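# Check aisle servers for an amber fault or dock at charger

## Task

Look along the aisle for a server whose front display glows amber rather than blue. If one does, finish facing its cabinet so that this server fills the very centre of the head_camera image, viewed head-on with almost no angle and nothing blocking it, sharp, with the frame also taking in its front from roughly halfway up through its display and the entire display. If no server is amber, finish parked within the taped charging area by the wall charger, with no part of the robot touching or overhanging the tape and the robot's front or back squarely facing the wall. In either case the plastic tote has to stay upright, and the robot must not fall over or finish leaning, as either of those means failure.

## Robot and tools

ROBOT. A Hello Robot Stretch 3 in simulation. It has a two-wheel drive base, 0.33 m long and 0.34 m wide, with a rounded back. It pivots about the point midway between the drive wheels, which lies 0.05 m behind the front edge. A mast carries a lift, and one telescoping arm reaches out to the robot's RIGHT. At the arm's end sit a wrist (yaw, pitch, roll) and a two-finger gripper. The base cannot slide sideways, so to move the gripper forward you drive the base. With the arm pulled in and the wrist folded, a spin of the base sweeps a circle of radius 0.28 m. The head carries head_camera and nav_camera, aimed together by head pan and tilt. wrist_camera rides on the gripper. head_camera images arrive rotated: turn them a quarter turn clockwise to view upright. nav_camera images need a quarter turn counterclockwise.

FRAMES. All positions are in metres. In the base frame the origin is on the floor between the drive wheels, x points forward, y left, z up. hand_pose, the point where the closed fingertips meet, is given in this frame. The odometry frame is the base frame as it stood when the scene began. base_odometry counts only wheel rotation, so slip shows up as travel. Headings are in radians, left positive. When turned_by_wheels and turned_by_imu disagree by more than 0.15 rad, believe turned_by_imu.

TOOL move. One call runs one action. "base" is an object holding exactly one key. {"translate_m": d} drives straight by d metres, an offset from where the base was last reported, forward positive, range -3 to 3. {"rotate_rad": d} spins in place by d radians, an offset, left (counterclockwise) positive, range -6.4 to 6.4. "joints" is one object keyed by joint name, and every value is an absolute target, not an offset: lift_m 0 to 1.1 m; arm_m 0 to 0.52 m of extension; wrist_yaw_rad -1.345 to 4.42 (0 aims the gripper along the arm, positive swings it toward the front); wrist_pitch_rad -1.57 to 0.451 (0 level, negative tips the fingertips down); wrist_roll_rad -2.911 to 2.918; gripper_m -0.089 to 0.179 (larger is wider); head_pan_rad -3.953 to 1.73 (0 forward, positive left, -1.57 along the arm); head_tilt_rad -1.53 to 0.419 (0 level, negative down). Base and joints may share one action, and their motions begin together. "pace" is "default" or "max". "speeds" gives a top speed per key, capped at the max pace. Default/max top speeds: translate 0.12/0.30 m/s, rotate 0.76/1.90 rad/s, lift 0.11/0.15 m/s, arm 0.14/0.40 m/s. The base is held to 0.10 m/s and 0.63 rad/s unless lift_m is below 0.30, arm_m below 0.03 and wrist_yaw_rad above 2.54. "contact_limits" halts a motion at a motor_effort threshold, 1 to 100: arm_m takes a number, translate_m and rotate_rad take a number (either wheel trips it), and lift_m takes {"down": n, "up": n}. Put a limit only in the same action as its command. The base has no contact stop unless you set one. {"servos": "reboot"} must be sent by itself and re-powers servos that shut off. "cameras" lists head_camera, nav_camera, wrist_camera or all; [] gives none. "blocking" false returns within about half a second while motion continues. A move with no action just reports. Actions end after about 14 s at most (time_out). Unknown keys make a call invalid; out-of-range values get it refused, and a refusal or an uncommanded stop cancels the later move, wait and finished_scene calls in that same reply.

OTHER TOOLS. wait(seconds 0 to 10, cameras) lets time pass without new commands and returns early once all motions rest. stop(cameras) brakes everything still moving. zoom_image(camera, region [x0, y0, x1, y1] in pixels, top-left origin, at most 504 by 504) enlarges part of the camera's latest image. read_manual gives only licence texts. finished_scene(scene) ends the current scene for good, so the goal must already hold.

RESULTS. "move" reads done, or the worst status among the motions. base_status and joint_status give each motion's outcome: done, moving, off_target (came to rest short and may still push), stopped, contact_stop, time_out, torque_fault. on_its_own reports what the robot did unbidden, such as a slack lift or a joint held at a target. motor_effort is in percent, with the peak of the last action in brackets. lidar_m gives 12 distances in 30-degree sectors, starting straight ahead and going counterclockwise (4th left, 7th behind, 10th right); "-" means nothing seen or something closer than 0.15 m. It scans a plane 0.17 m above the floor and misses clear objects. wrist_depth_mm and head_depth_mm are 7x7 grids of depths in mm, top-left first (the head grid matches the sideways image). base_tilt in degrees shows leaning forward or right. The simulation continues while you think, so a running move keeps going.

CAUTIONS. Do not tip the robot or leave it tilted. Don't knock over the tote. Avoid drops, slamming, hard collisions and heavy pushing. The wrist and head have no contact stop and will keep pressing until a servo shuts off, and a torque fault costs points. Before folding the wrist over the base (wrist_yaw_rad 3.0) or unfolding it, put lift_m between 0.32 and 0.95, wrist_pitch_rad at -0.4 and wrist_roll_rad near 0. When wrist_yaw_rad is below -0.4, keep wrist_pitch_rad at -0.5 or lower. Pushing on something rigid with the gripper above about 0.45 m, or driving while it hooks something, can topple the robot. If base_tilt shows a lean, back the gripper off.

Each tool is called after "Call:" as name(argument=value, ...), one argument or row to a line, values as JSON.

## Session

Call:
move(
  cameras=["nav_camera"],
)

Scene clock: 0.00 s.
base_odometry: x=+0.000 y=+0.000 heading=+0.000
turned_by_wheels: +0.000
turned_by_imu: +0.000
base_tilt: forward=+0.9 right=-1.6
lidar_m: 1.43 1.15 0.88 0.86 0.91 1.32 1.86 1.07 1.43 1.12 0.68 0.92
head_depth_mm: 1477 1482 1483 1489 1492 1496 1492 / 1493 1490 1500 1504 1504 1511 1513 / 1507 1500 1512 1518 1517 1517 1524 / 1526 1524 1520 1534 1529 1532 1492 / 1531 1538 1543 1534 1542 1556 1465 / 1541 1552 1554 1562 1561 1567 1567 / 1558 1565 1568 1570 1578 1573 1583
base_status: not commanded
joint_positions: lift_m=+0.459 arm_m=+0.001 wrist_yaw_rad=+2.956 wrist_pitch_rad=-0.558 wrist_roll_rad=+0.000 gripper_m=+0.037 head_pan_rad=+0.000 head_tilt_rad=-0.003
joint_status: not commanded
measured_speeds: all 0
motor_effort: left_wheel=-0.1 right_wheel=-0.3 lift_m=+22.2 arm_m=-3.9 wrist_yaw_rad=+0.2 wrist_pitch_rad=+2.7 wrist_roll_rad=-0.1 gripper_m=+0.0 head_pan_rad=+0.2 head_tilt_rad=+8.3
hand_pose: x=+0.0166 y=+0.0556 z=+0.4417 quat_wxyz=(+0.257, +0.695, +0.131, +0.659) (m; base frame)
wrist_depth_mm: 137 144 - - - - - / 150 157 - - - - - / - 173 988 - - 992 977 / 884 198 849 852 839 810 822 / 752 713 231 713 700 718 691 / 663 658 128 610 128 622 627 / 577 578 333 408 550 565 556
pictures: nav_camera (sideways)
Images, in order (width x height): nav_camera 672x504.

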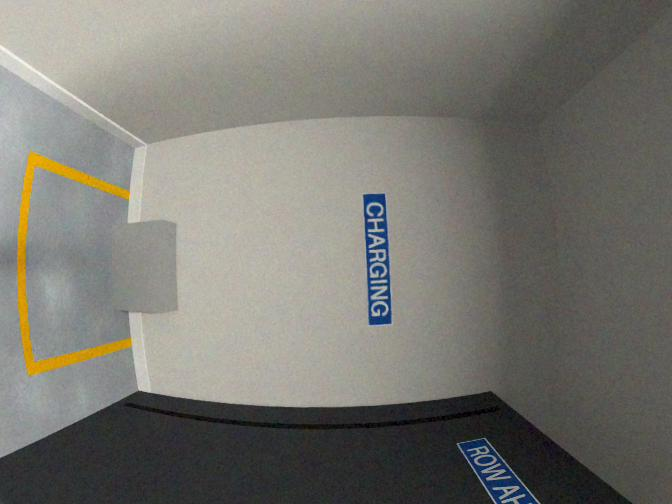

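Call:
move(
  joints={"head_pan_rad": -1.25, "head_tilt_rad": -0.35},
  cameras=["head_camera","nav_camera"],
)

Call:
move(
  joints={"head_pan_rad": -2.1, "head_tilt_rad": -0.35},
  cameras=["head_camera","nav_camera"],
)

Scene clock: 7.00 s.
move: done
base_odometry: x=+0.000 y=+0.000 heading=+0.000
turned_by_wheels: +0.000
turned_by_imu: +0.001
base_tilt: forward=+0.9 right=-1.5
lidar_m: 1.43 1.15 0.88 0.86 0.91 1.33 1.87 1.07 1.44 1.12 0.68 0.92
head_depth_mm: 2475 3134 3434 3554 2414 1767 1396 / 1445 1564 2123 2428 2372 1756 1392 / 973 1049 1139 1256 1770 1654 1387 / 775 842 921 1018 1135 1291 1300 / 550 589 635 688 747 816 902 / 569 610 656 710 774 849 940 / 596 641 691 753 824 909 1017
base_status: not commanded
joint_positions: lift_m=+0.459 arm_m=+0.001 wrist_yaw_rad=+2.956 wrist_pitch_rad=-0.558 wrist_roll_rad=+0.000 gripper_m=+0.037 head_pan_rad=-1.277 head_tilt_rad=-0.350
joint_status: all done
measured_speeds: all 0
motor_effort: left_wheel=+0.3(1.3) right_wheel=-0.3(0.8) lift_m=+27.3(27.6) arm_m=-8.6(9.0) wrist_yaw_rad=+0.1(0.9) wrist_pitch_rad=+2.8(2.9) wrist_roll_rad=+0.2(0.3) gripper_m=-0.2(0.6) head_pan_rad=+0.3(5.3) head_tilt_rad=-2.4(7.3)
hand_pose: x=+0.0166 y=+0.0556 z=+0.4417 quat_wxyz=(+0.257, +0.695, +0.131, +0.659) (m; base frame)
wrist_depth_mm: 137 143 - - - - - / 150 157 - - - - - / - 173 - - 998 966 962 / 896 198 837 863 854 837 814 / 765 713 230 713 711 724 717 / 665 652 128 616 128 634 621 / 590 582 335 413 549 560 558
pictures: head_camera (sideways), nav_camera (sideways)
Images, in order (width x height): head_camera 896x504, nav_camera 672x504.

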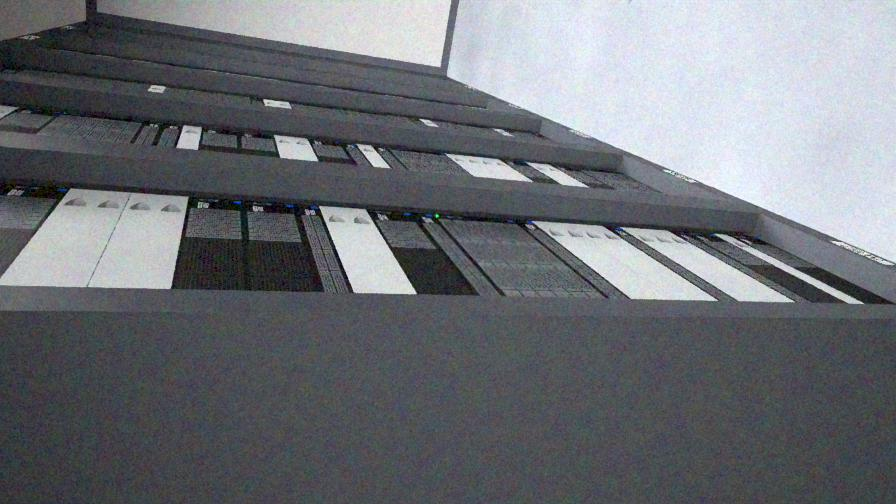

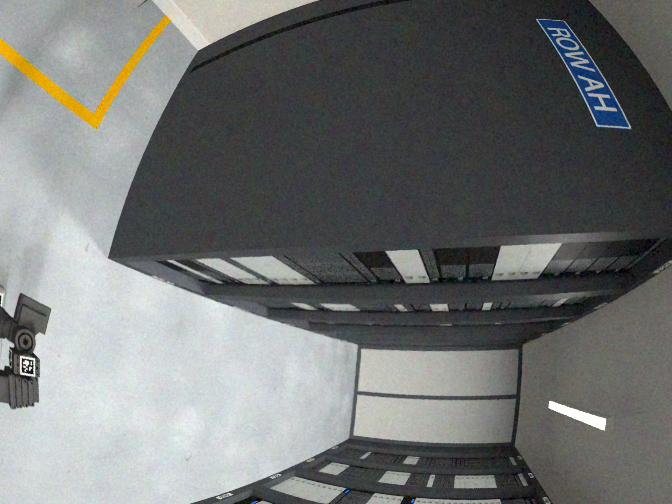

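Scene clock: 8.00 s.
move: done
base_odometry: x=+0.000 y=+0.000 heading=+0.000
turned_by_wheels: +0.000
turned_by_imu: +0.000
base_tilt: forward=+0.8 right=-1.5
lidar_m: 1.43 1.15 0.88 0.87 0.91 1.32 1.86 1.07 1.44 1.12 0.68 0.92
head_depth_mm: 1118 1148 1185 1231 1268 1318 1295 / 1219 1293 1342 1425 1485 1531 1385 / 1491 1553 1629 1692 1705 1685 1389 / 1705 1800 1923 2017 2127 1742 1377 / 2155 2298 2446 2673 2310 1718 1372 / 3159 3196 3439 3226 2276 1703 1363 / 3098 3279 3489 3401 2284 1697 1358
base_status: not commanded
joint_positions: lift_m=+0.459 arm_m=+0.001 wrist_yaw_rad=+2.956 wrist_pitch_rad=-0.558 wrist_roll_rad=+0.000 gripper_m=+0.037 head_pan_rad=-2.129 head_tilt_rad=-0.350
joint_status: all done
measured_speeds: all 0
motor_effort: left_wheel=+0.1(1.2) right_wheel=-0.3(0.7) lift_m=+28.9(28.9) arm_m=-9.8(9.9) wrist_yaw_rad=+0.4(0.5) wrist_pitch_rad=+2.4(2.9) wrist_roll_rad=+0.0(0.3) gripper_m=-0.1(0.5) head_pan_rad=+1.3(4.9) head_tilt_rad=-2.7(5.1)
hand_pose: x=+0.0166 y=+0.0556 z=+0.4417 quat_wxyz=(+0.257, +0.695, +0.131, +0.659) (m; base frame)
wrist_depth_mm: 137 143 - - - - - / 149 156 - - - - - / - 173 998 - - 964 969 / 871 198 838 854 837 835 835 / 760 702 231 711 698 725 699 / 662 662 128 613 128 622 618 / 584 580 335 411 553 558 553
pictures: head_camera (sideways), nav_camera (sideways)
Images, in order (width x height): head_camera 896x504, nav_camera 672x504.

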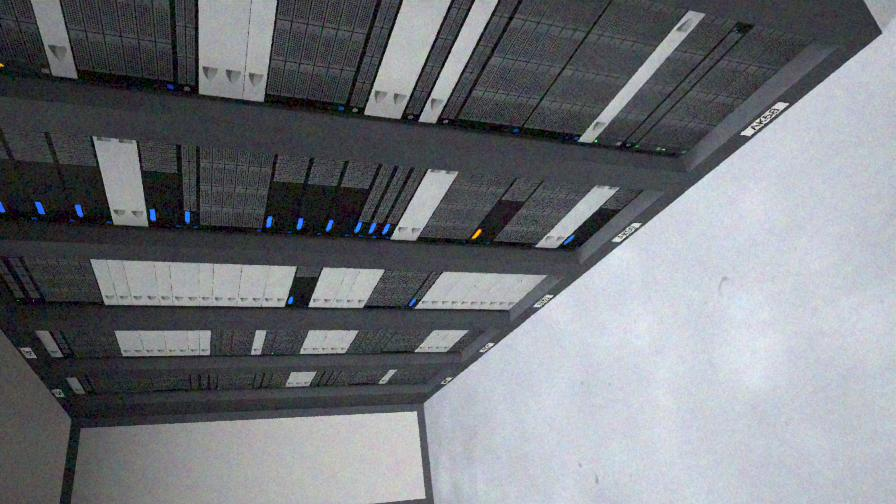

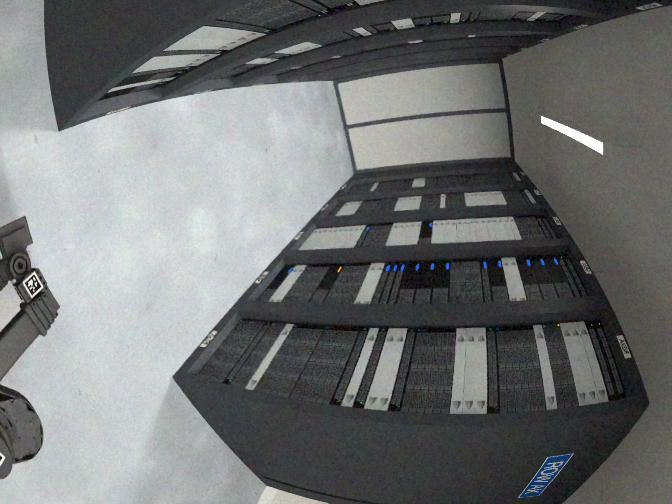

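Call:
move(
  base={"rotate_rad": -1.45},
  joints={"lift_m": 0.27, "wrist_pitch_rad": -0.45, "head_pan_rad": 0, "head_tilt_rad": -0.6},
  pace="max",
  cameras=["head_camera"],
)

Call:
move(
  base={"translate_m": 1.54},
  joints={"head_pan_rad": -1.77, "head_tilt_rad": -0.6},
  pace="max",
  cameras=["head_camera"],
)

Scene clock: 26.13 s.
move: done
base_odometry: x=+0.000 y=+0.000 heading=-1.450
turned_by_wheels: -1.450
turned_by_imu: -1.473
base_tilt: forward=+0.9 right=-1.6
lidar_m: 0.71 0.68 1.07 1.43 1.05 0.87 0.86 0.96 1.54 1.39 1.07 1.68
head_depth_mm: 3029 3321 3205 2247 1735 1411 1191 / 3075 3363 3161 2229 1725 1409 1186 / 2027 2694 2903 2221 1710 1402 1184 / 1340 1528 1745 1952 1662 1391 1180 / 927 1025 1141 1282 1449 1352 1171 / 724 777 827 783 900 1077 1170 / 520 577 656 762 905 1122 1164
base_status: done
joint_positions: lift_m=+0.270 arm_m=+0.001 wrist_yaw_rad=+2.956 wrist_pitch_rad=-0.471 wrist_roll_rad=+0.000 gripper_m=+0.037 head_pan_rad=+0.008 head_tilt_rad=-0.605
joint_status: all done
measured_speeds: all 0
motor_effort: left_wheel=+8.7(19.3) right_wheel=-10.1(16.2) lift_m=+23.0(29.0) arm_m=-16.1(17.2) wrist_yaw_rad=+0.2(0.6) wrist_pitch_rad=+4.3(6.3) wrist_roll_rad=+0.1(0.3) gripper_m=+0.6(0.7) head_pan_rad=-3.2(4.5) head_tilt_rad=+2.9(4.7)
hand_pose: x=+0.0190 y=+0.0680 z=+0.2709 quat_wxyz=(+0.229, +0.700, +0.101, +0.669) (m; base frame)
wrist_depth_mm: 133 151 - - - - 746 / 143 151 - - - 990 754 / 812 164 813 811 783 768 721 / 681 179 657 638 628 622 621 / 562 210 215 313 514 527 525 / 481 276 128 266 128 454 451 / 248 247 232 239 391 398 395
pictures: head_camera (sideways)
Images, in order (width x height): head_camera 896x504.

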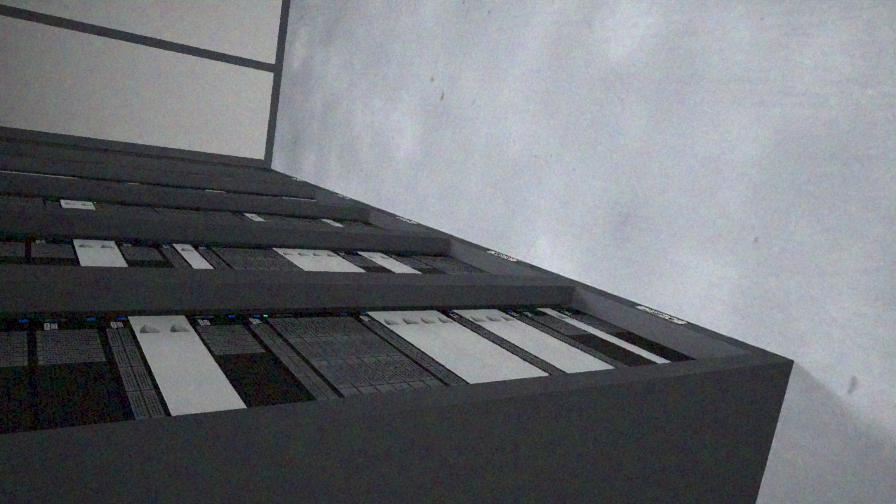

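Scene clock: 36.40 s.
move: off_target
base_odometry: x=+0.194 y=-1.527 heading=-1.449
turned_by_wheels: +0.000
turned_by_imu: +1.406
base_tilt: forward=+1.0 right=-1.7
lidar_m: - 0.15 0.15 0.24 1.80 2.48 1.16 1.19 1.70 0.27 0.15 0.15
head_depth_mm: 2156 2197 2241 2159 1739 1422 1190 / 2486 2701 2782 2245 1737 1409 1192 / 2486 2781 3009 2228 1721 1402 1184 / 2488 2741 2945 2222 1717 1401 1179 / 2416 2714 2917 2193 1702 1388 1175 / 1715 1316 927 1006 1086 1125 512 / 663 717 716 347 317 359 444
base_status: translate_m off_target (by the wheels' count: +1.5396 of +1.5400)
joint_positions: lift_m=+0.270 arm_m=+0.001 wrist_yaw_rad=+2.956 wrist_pitch_rad=-0.468 wrist_roll_rad=+0.000 gripper_m=+0.037 head_pan_rad=-1.769 head_tilt_rad=-0.600
joint_status: all done
measured_speeds: all 0
on_its_own: left_wheel is at rest, and its effort (+59.5) is outside its rest range (-21 to +21); right_wheel is at rest, and its effort (+41.3) is outside its rest range (-21 to +21)
motor_effort: left_wheel=+59.5(96.5) right_wheel=+41.3(65.7) lift_m=+28.7(34.7) arm_m=+2.7(17.3) wrist_yaw_rad=-0.4(2.8) wrist_pitch_rad=+3.9(4.9) wrist_roll_rad=+0.1(0.4) gripper_m=+0.1(0.7) head_pan_rad=-1.1(5.1) head_tilt_rad=-0.1(6.8)
hand_pose: x=+0.0190 y=+0.0685 z=+0.2716 quat_wxyz=(+0.227, +0.700, +0.100, +0.670) (m; base frame)
wrist_depth_mm: 133 151 - 269 236 149 111 / 146 151 - 297 244 156 113 / 819 164 826 333 261 160 117 / 681 179 664 400 278 168 119 / 568 209 215 385 231 176 127 / 484 275 128 268 129 179 125 / 249 248 234 242 321 168 129
pictures: head_camera (sideways)
Images, in order (width x height): head_camera 896x504.

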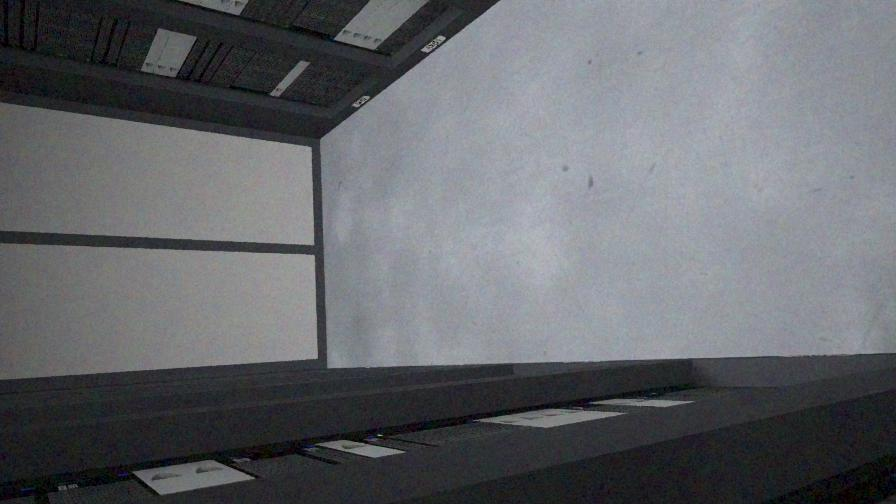

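Call:
move(
  base={"translate_m": -0.2},
  joints={"head_pan_rad": 0, "head_tilt_rad": -0.9},
  contact_limits={"translate_m": 50},
  cameras=["nav_camera"],
)

Scene clock: 52.00 s.
move: contact_stop
base_odometry: x=+0.212 y=-1.430 heading=-2.071
turned_by_wheels: -0.622
turned_by_imu: -0.632
base_tilt: forward=+0.8 right=-1.6
lidar_m: 0.22 0.20 0.20 0.25 1.71 1.74 2.22 1.07 1.09 1.38 0.91 0.32
head_depth_mm: - 296 361 417 632 1222 1088 / - - 323 449 588 1159 1087 / - - 302 376 553 942 1079 / - - - 328 456 744 1060 / - - - 305 388 579 1005 / - - - - 337 473 791 / - - - - 306 400 606
base_status: translate_m contact_stop (by the wheels' count: -0.1009 of -0.2000)
joint_positions: lift_m=+0.270 arm_m=+0.001 wrist_yaw_rad=+2.956 wrist_pitch_rad=-0.468 wrist_roll_rad=+0.000 gripper_m=+0.037 head_pan_rad=+0.005 head_tilt_rad=-0.902
joint_status: all done
measured_speeds: all 0
on_its_own: a drive wheel is slack since a contact_stop
motor_effort: left_wheel=+0.1(56.0) right_wheel=-13.4(40.0) lift_m=+34.9(35.7) arm_m=+14.4(14.9) wrist_yaw_rad=-0.1(0.8) wrist_pitch_rad=+3.5(4.1) wrist_roll_rad=+0.2(0.3) gripper_m=+0.1(0.9) head_pan_rad=-2.3(5.0) head_tilt_rad=-2.9(8.6)
contact_limits: translate_m 50 (maximum 100)
hand_pose: x=+0.0190 y=+0.0685 z=+0.2716 quat_wxyz=(+0.227, +0.700, +0.100, +0.670) (m; base frame)
wrist_depth_mm: 133 151 285 289 238 201 173 / 147 151 327 317 259 214 182 / 811 163 747 347 280 231 195 / 681 179 608 386 308 252 206 / 564 210 214 413 311 268 221 / 483 276 128 270 128 293 238 / 248 247 234 242 345 303 256
pictures: nav_camera (sideways)
Images, in order (width x height): nav_camera 672x504.

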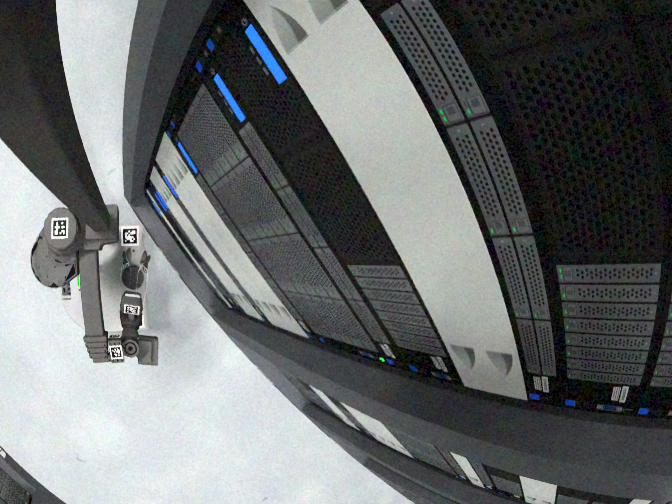

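Call:
move(
  base={"translate_m": -0.12},
  contact_limits={"translate_m": 50},
  joints={"head_pan_rad": 1.0},
  cameras=["nav_camera"],
)

Scene clock: 73.43 s.
move: done
base_odometry: x=+0.270 y=-1.324 heading=-2.071
turned_by_wheels: +0.000
turned_by_imu: +0.001
base_tilt: forward=+1.1 right=-1.6
lidar_m: 0.32 0.30 0.27 1.76 1.65 1.67 2.13 0.96 1.02 1.31 1.58 0.44
head_depth_mm: - - 299 356 449 611 947 / - - 312 382 492 690 1031 / - 292 332 413 543 796 1061 / 327 302 357 453 619 905 1076 / - - 309 390 534 1145 1082 / - - 330 1553 1377 1201 631 / 1727 2036 1874 1575 1364 1204 393
base_status: done
joint_positions: lift_m=+0.270 arm_m=+0.001 wrist_yaw_rad=+2.956 wrist_pitch_rad=-0.468 wrist_roll_rad=+0.000 gripper_m=+0.037 head_pan_rad=+1.007 head_tilt_rad=-0.901
joint_status: all done
measured_speeds: all 0
motor_effort: left_wheel=+0.3(8.1) right_wheel=-12.6(14.5) lift_m=+30.9(32.3) arm_m=+17.0(17.6) wrist_yaw_rad=+0.0(0.8) wrist_pitch_rad=+3.8(4.1) wrist_roll_rad=+0.1(0.3) gripper_m=+0.1(0.7) head_pan_rad=-2.4(4.9) head_tilt_rad=+1.2(2.5)
contact_limits: translate_m 50 (maximum 100)
hand_pose: x=+0.0190 y=+0.0685 z=+0.2716 quat_wxyz=(+0.227, +0.700, +0.100, +0.670) (m; base frame)
wrist_depth_mm: 133 151 - - 309 285 247 / 147 151 - - 338 308 262 / 813 164 831 801 378 326 277 / 678 178 659 657 410 351 296 / 560 209 215 520 430 382 316 / 484 275 128 267 128 380 340 / 248 248 233 243 394 360 330
pictures: nav_camera (sideways)
Images, in order (width x height): nav_camera 672x504.

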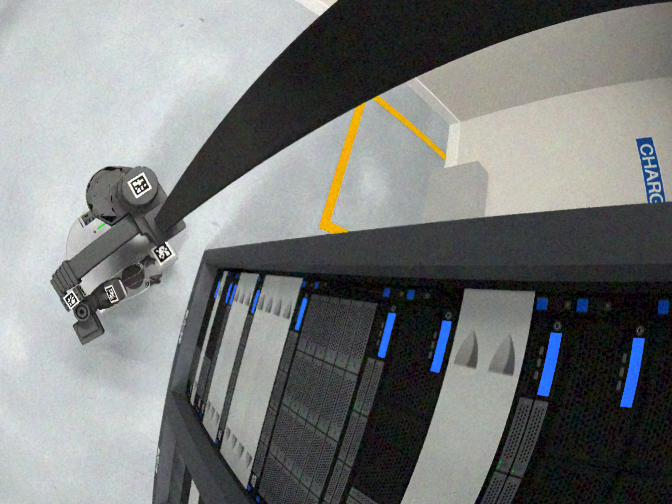

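Call:
move(
  base={"rotate_rad": -0.957},
  contact_limits={"rotate_rad": 50},
  joints={"head_pan_rad": -1.57, "head_tilt_rad": -0.6},
  cameras=["head_camera"],
)

Scene clock: 83.27 s.
move: done
base_odometry: x=+0.270 y=-1.324 heading=-3.027
turned_by_wheels: -0.956
turned_by_imu: -0.972
base_tilt: forward=+1.0 right=-1.6
lidar_m: 1.00 0.43 0.31 0.30 0.30 1.71 1.64 1.70 2.31 0.96 1.02 1.36
head_depth_mm: 1820 2014 2270 2272 1755 1424 1199 / 804 1999 2291 2267 1742 1420 1192 / 816 901 993 1165 1579 1409 1187 / 818 908 1021 1168 1356 1402 1182 / 817 907 1020 1169 1364 1393 1181 / 819 909 1019 1167 1362 1393 1176 / 819 909 1005 1122 1316 1382 1169
base_status: done
joint_positions: lift_m=+0.270 arm_m=+0.001 wrist_yaw_rad=+2.956 wrist_pitch_rad=-0.468 wrist_roll_rad=+0.000 gripper_m=+0.037 head_pan_rad=-1.582 head_tilt_rad=-0.595
joint_status: all done
measured_speeds: translate_m=+0.000 rotate_rad=+0.000 lift_m=+0.000 arm_m=+0.000 wrist_yaw_rad=+0.000 wrist_pitch_rad=+0.000 wrist_roll_rad=+0.000 head_pan_rad=+0.024 head_tilt_rad=+0.000
motor_effort: left_wheel=+11.8(14.2) right_wheel=-11.6(16.9) lift_m=+26.5(29.0) arm_m=+14.3(17.0) wrist_yaw_rad=+0.0(0.8) wrist_pitch_rad=+3.6(4.0) wrist_roll_rad=+0.1(0.3) gripper_m=+0.0(0.9) head_pan_rad=+2.7(4.4) head_tilt_rad=-4.5(6.2)
contact_limits: rotate_rad 50 (maximum 100)
hand_pose: x=+0.0190 y=+0.0685 z=+0.2716 quat_wxyz=(+0.227, +0.700, +0.100, +0.670) (m; base frame)
wrist_depth_mm: 133 149 313 328 347 371 369 / 146 151 343 361 384 410 - / 271 164 374 397 423 448 428 / 629 178 413 445 479 496 497 / 564 211 215 436 462 494 516 / 481 275 128 269 128 455 452 / 249 247 234 241 396 397 395
pictures: head_camera (sideways)
Images, in order (width x height): head_camera 896x504.

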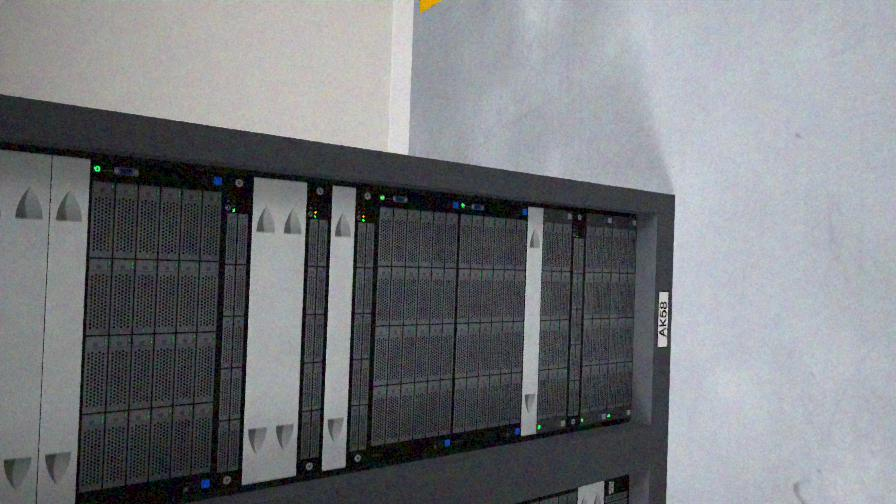

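Call:
move(
  base={"translate_m": 0.71},
  contact_limits={"translate_m": 50},
  joints={"head_pan_rad": -1.57, "head_tilt_rad": -0.65},
  cameras=["head_camera"],
)

Scene clock: 97.17 s.
move: done
base_odometry: x=-0.435 y=-1.406 heading=-3.027
turned_by_wheels: +0.000
turned_by_imu: +0.007
base_tilt: forward=+1.0 right=-1.6
lidar_m: 1.23 0.36 0.32 0.31 0.32 0.35 2.35 2.43 0.98 0.97 0.98 1.33
head_depth_mm: 782 850 987 1191 1406 1368 1168 / 810 905 1014 1153 1374 1363 1166 / 811 910 1034 1198 1429 1361 1159 / 813 912 1040 1204 1433 1360 1154 / 813 914 1043 1214 1439 1346 1147 / 817 909 1022 1173 1407 1343 1146 / 772 866 1025 1225 1448 1334 1143
base_status: done
joint_positions: lift_m=+0.270 arm_m=+0.001 wrist_yaw_rad=+2.956 wrist_pitch_rad=-0.468 wrist_roll_rad=+0.000 gripper_m=+0.037 head_pan_rad=-1.570 head_tilt_rad=-0.651
joint_status: all done
measured_speeds: all 0
motor_effort: left_wheel=+8.1(13.5) right_wheel=+3.3(8.2) lift_m=+20.0(24.9) arm_m=-2.2(9.3) wrist_yaw_rad=+0.1(0.8) wrist_pitch_rad=+3.4(4.1) wrist_roll_rad=+0.2(0.4) gripper_m=+0.0(0.7) head_pan_rad=+3.1(5.0) head_tilt_rad=+1.3(4.7)
contact_limits: translate_m 50 (maximum 100)
hand_pose: x=+0.0190 y=+0.0685 z=+0.2716 quat_wxyz=(+0.227, +0.700, +0.100, +0.670) (m; base frame)
wrist_depth_mm: 133 151 320 338 355 352 338 / 143 151 350 368 391 370 434 / 342 164 385 409 436 403 507 / 371 178 423 453 487 452 - / 380 208 215 437 468 497 510 / 380 276 128 268 129 456 447 / 248 248 234 242 392 397 396
pictures: head_camera (sideways)
Images, in order (width x height): head_camera 896x504.

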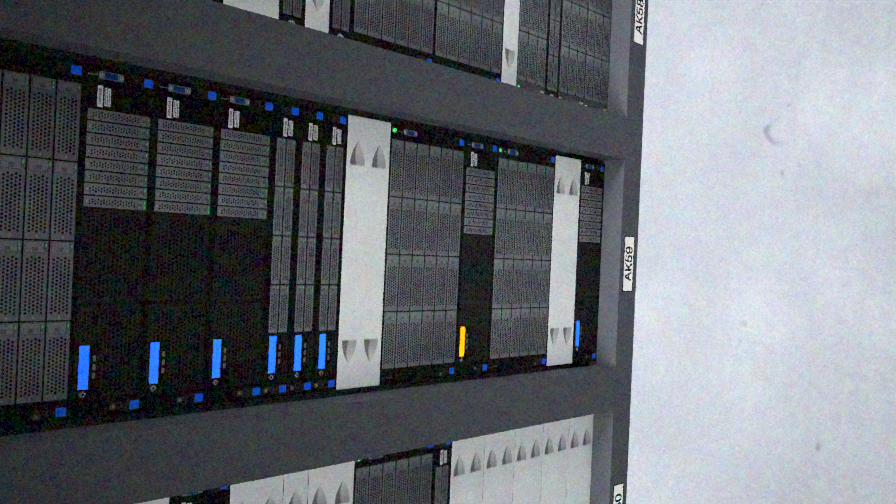

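Call:
move(
  joints={"head_tilt_rad": -0.696},
  cameras=["head_camera"],
)

Call:
zoom_image(
  camera="head_camera",
  region=[338, 192, 558, 312],
)

Scene clock: 103.50 s.
move: done
base_odometry: x=-0.435 y=-1.406 heading=-3.027
turned_by_wheels: +0.000
turned_by_imu: +0.001
base_tilt: forward=+1.2 right=-1.7
lidar_m: 1.24 0.36 0.32 0.31 0.32 0.35 2.35 2.42 0.98 0.97 0.98 1.33
head_depth_mm: 786 860 1005 1224 1485 1340 1152 / 812 916 1030 1186 1443 1337 1145 / 814 920 1059 1239 1465 1328 1142 / 815 923 1059 1243 1463 1327 1136 / 820 929 1063 1251 1464 1321 1132 / 835 927 1051 1211 1445 1313 1133 / 776 875 1047 1257 1476 1308 1128
base_status: not commanded
joint_positions: lift_m=+0.270 arm_m=+0.001 wrist_yaw_rad=+2.956 wrist_pitch_rad=-0.468 wrist_roll_rad=+0.000 gripper_m=+0.037 head_pan_rad=-1.570 head_tilt_rad=-0.689
joint_status: all done
measured_speeds: all 0
motor_effort: left_wheel=+7.2(8.5) right_wheel=+3.4(3.8) lift_m=+19.0(19.4) arm_m=-8.2(8.2) wrist_yaw_rad=+0.2(0.6) wrist_pitch_rad=+3.7(3.8) wrist_roll_rad=+0.1(0.4) gripper_m=+0.3(0.4) head_pan_rad=+3.0(3.5) head_tilt_rad=-3.6(5.0)
contact_limits: translate_m 50 (maximum 100)
hand_pose: x=+0.0190 y=+0.0685 z=+0.2716 quat_wxyz=(+0.227, +0.700, +0.100, +0.670) (m; base frame)
wrist_depth_mm: 133 151 320 337 357 355 338 / 143 151 350 371 394 370 429 / 344 163 379 410 437 406 503 / 372 178 419 453 489 449 - / 383 210 214 436 463 494 508 / 379 276 128 269 128 453 449 / 248 248 233 242 393 399 398
pictures: head_camera (sideways)
Images, in order (width x height): head_camera 896x504.

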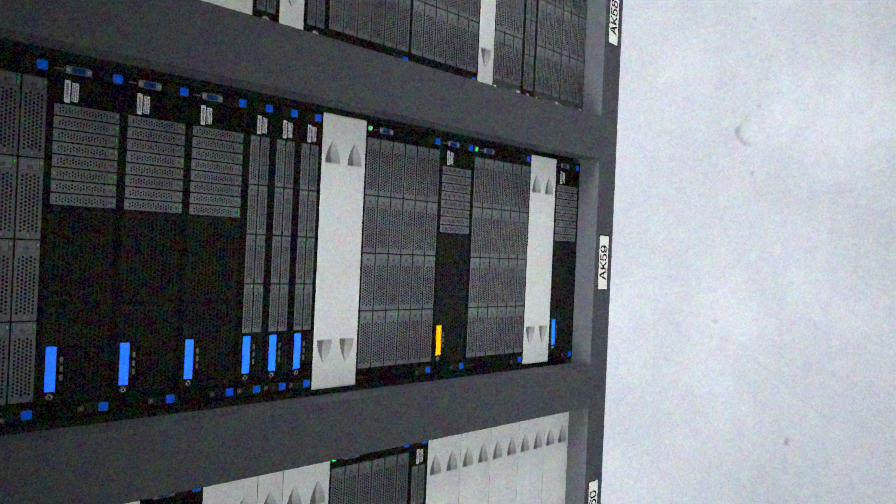

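Scaled by 2.291 from the camera's 896x504 image, which has a finer 1280x720 frame.

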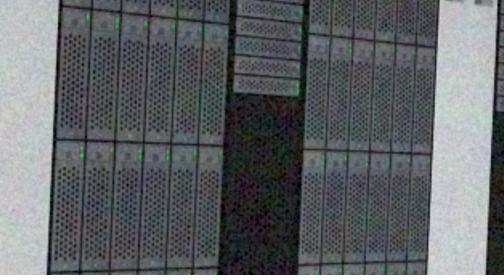

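Call:
finished_scene(
  scene=3,
)

The scene is finished: the task was done.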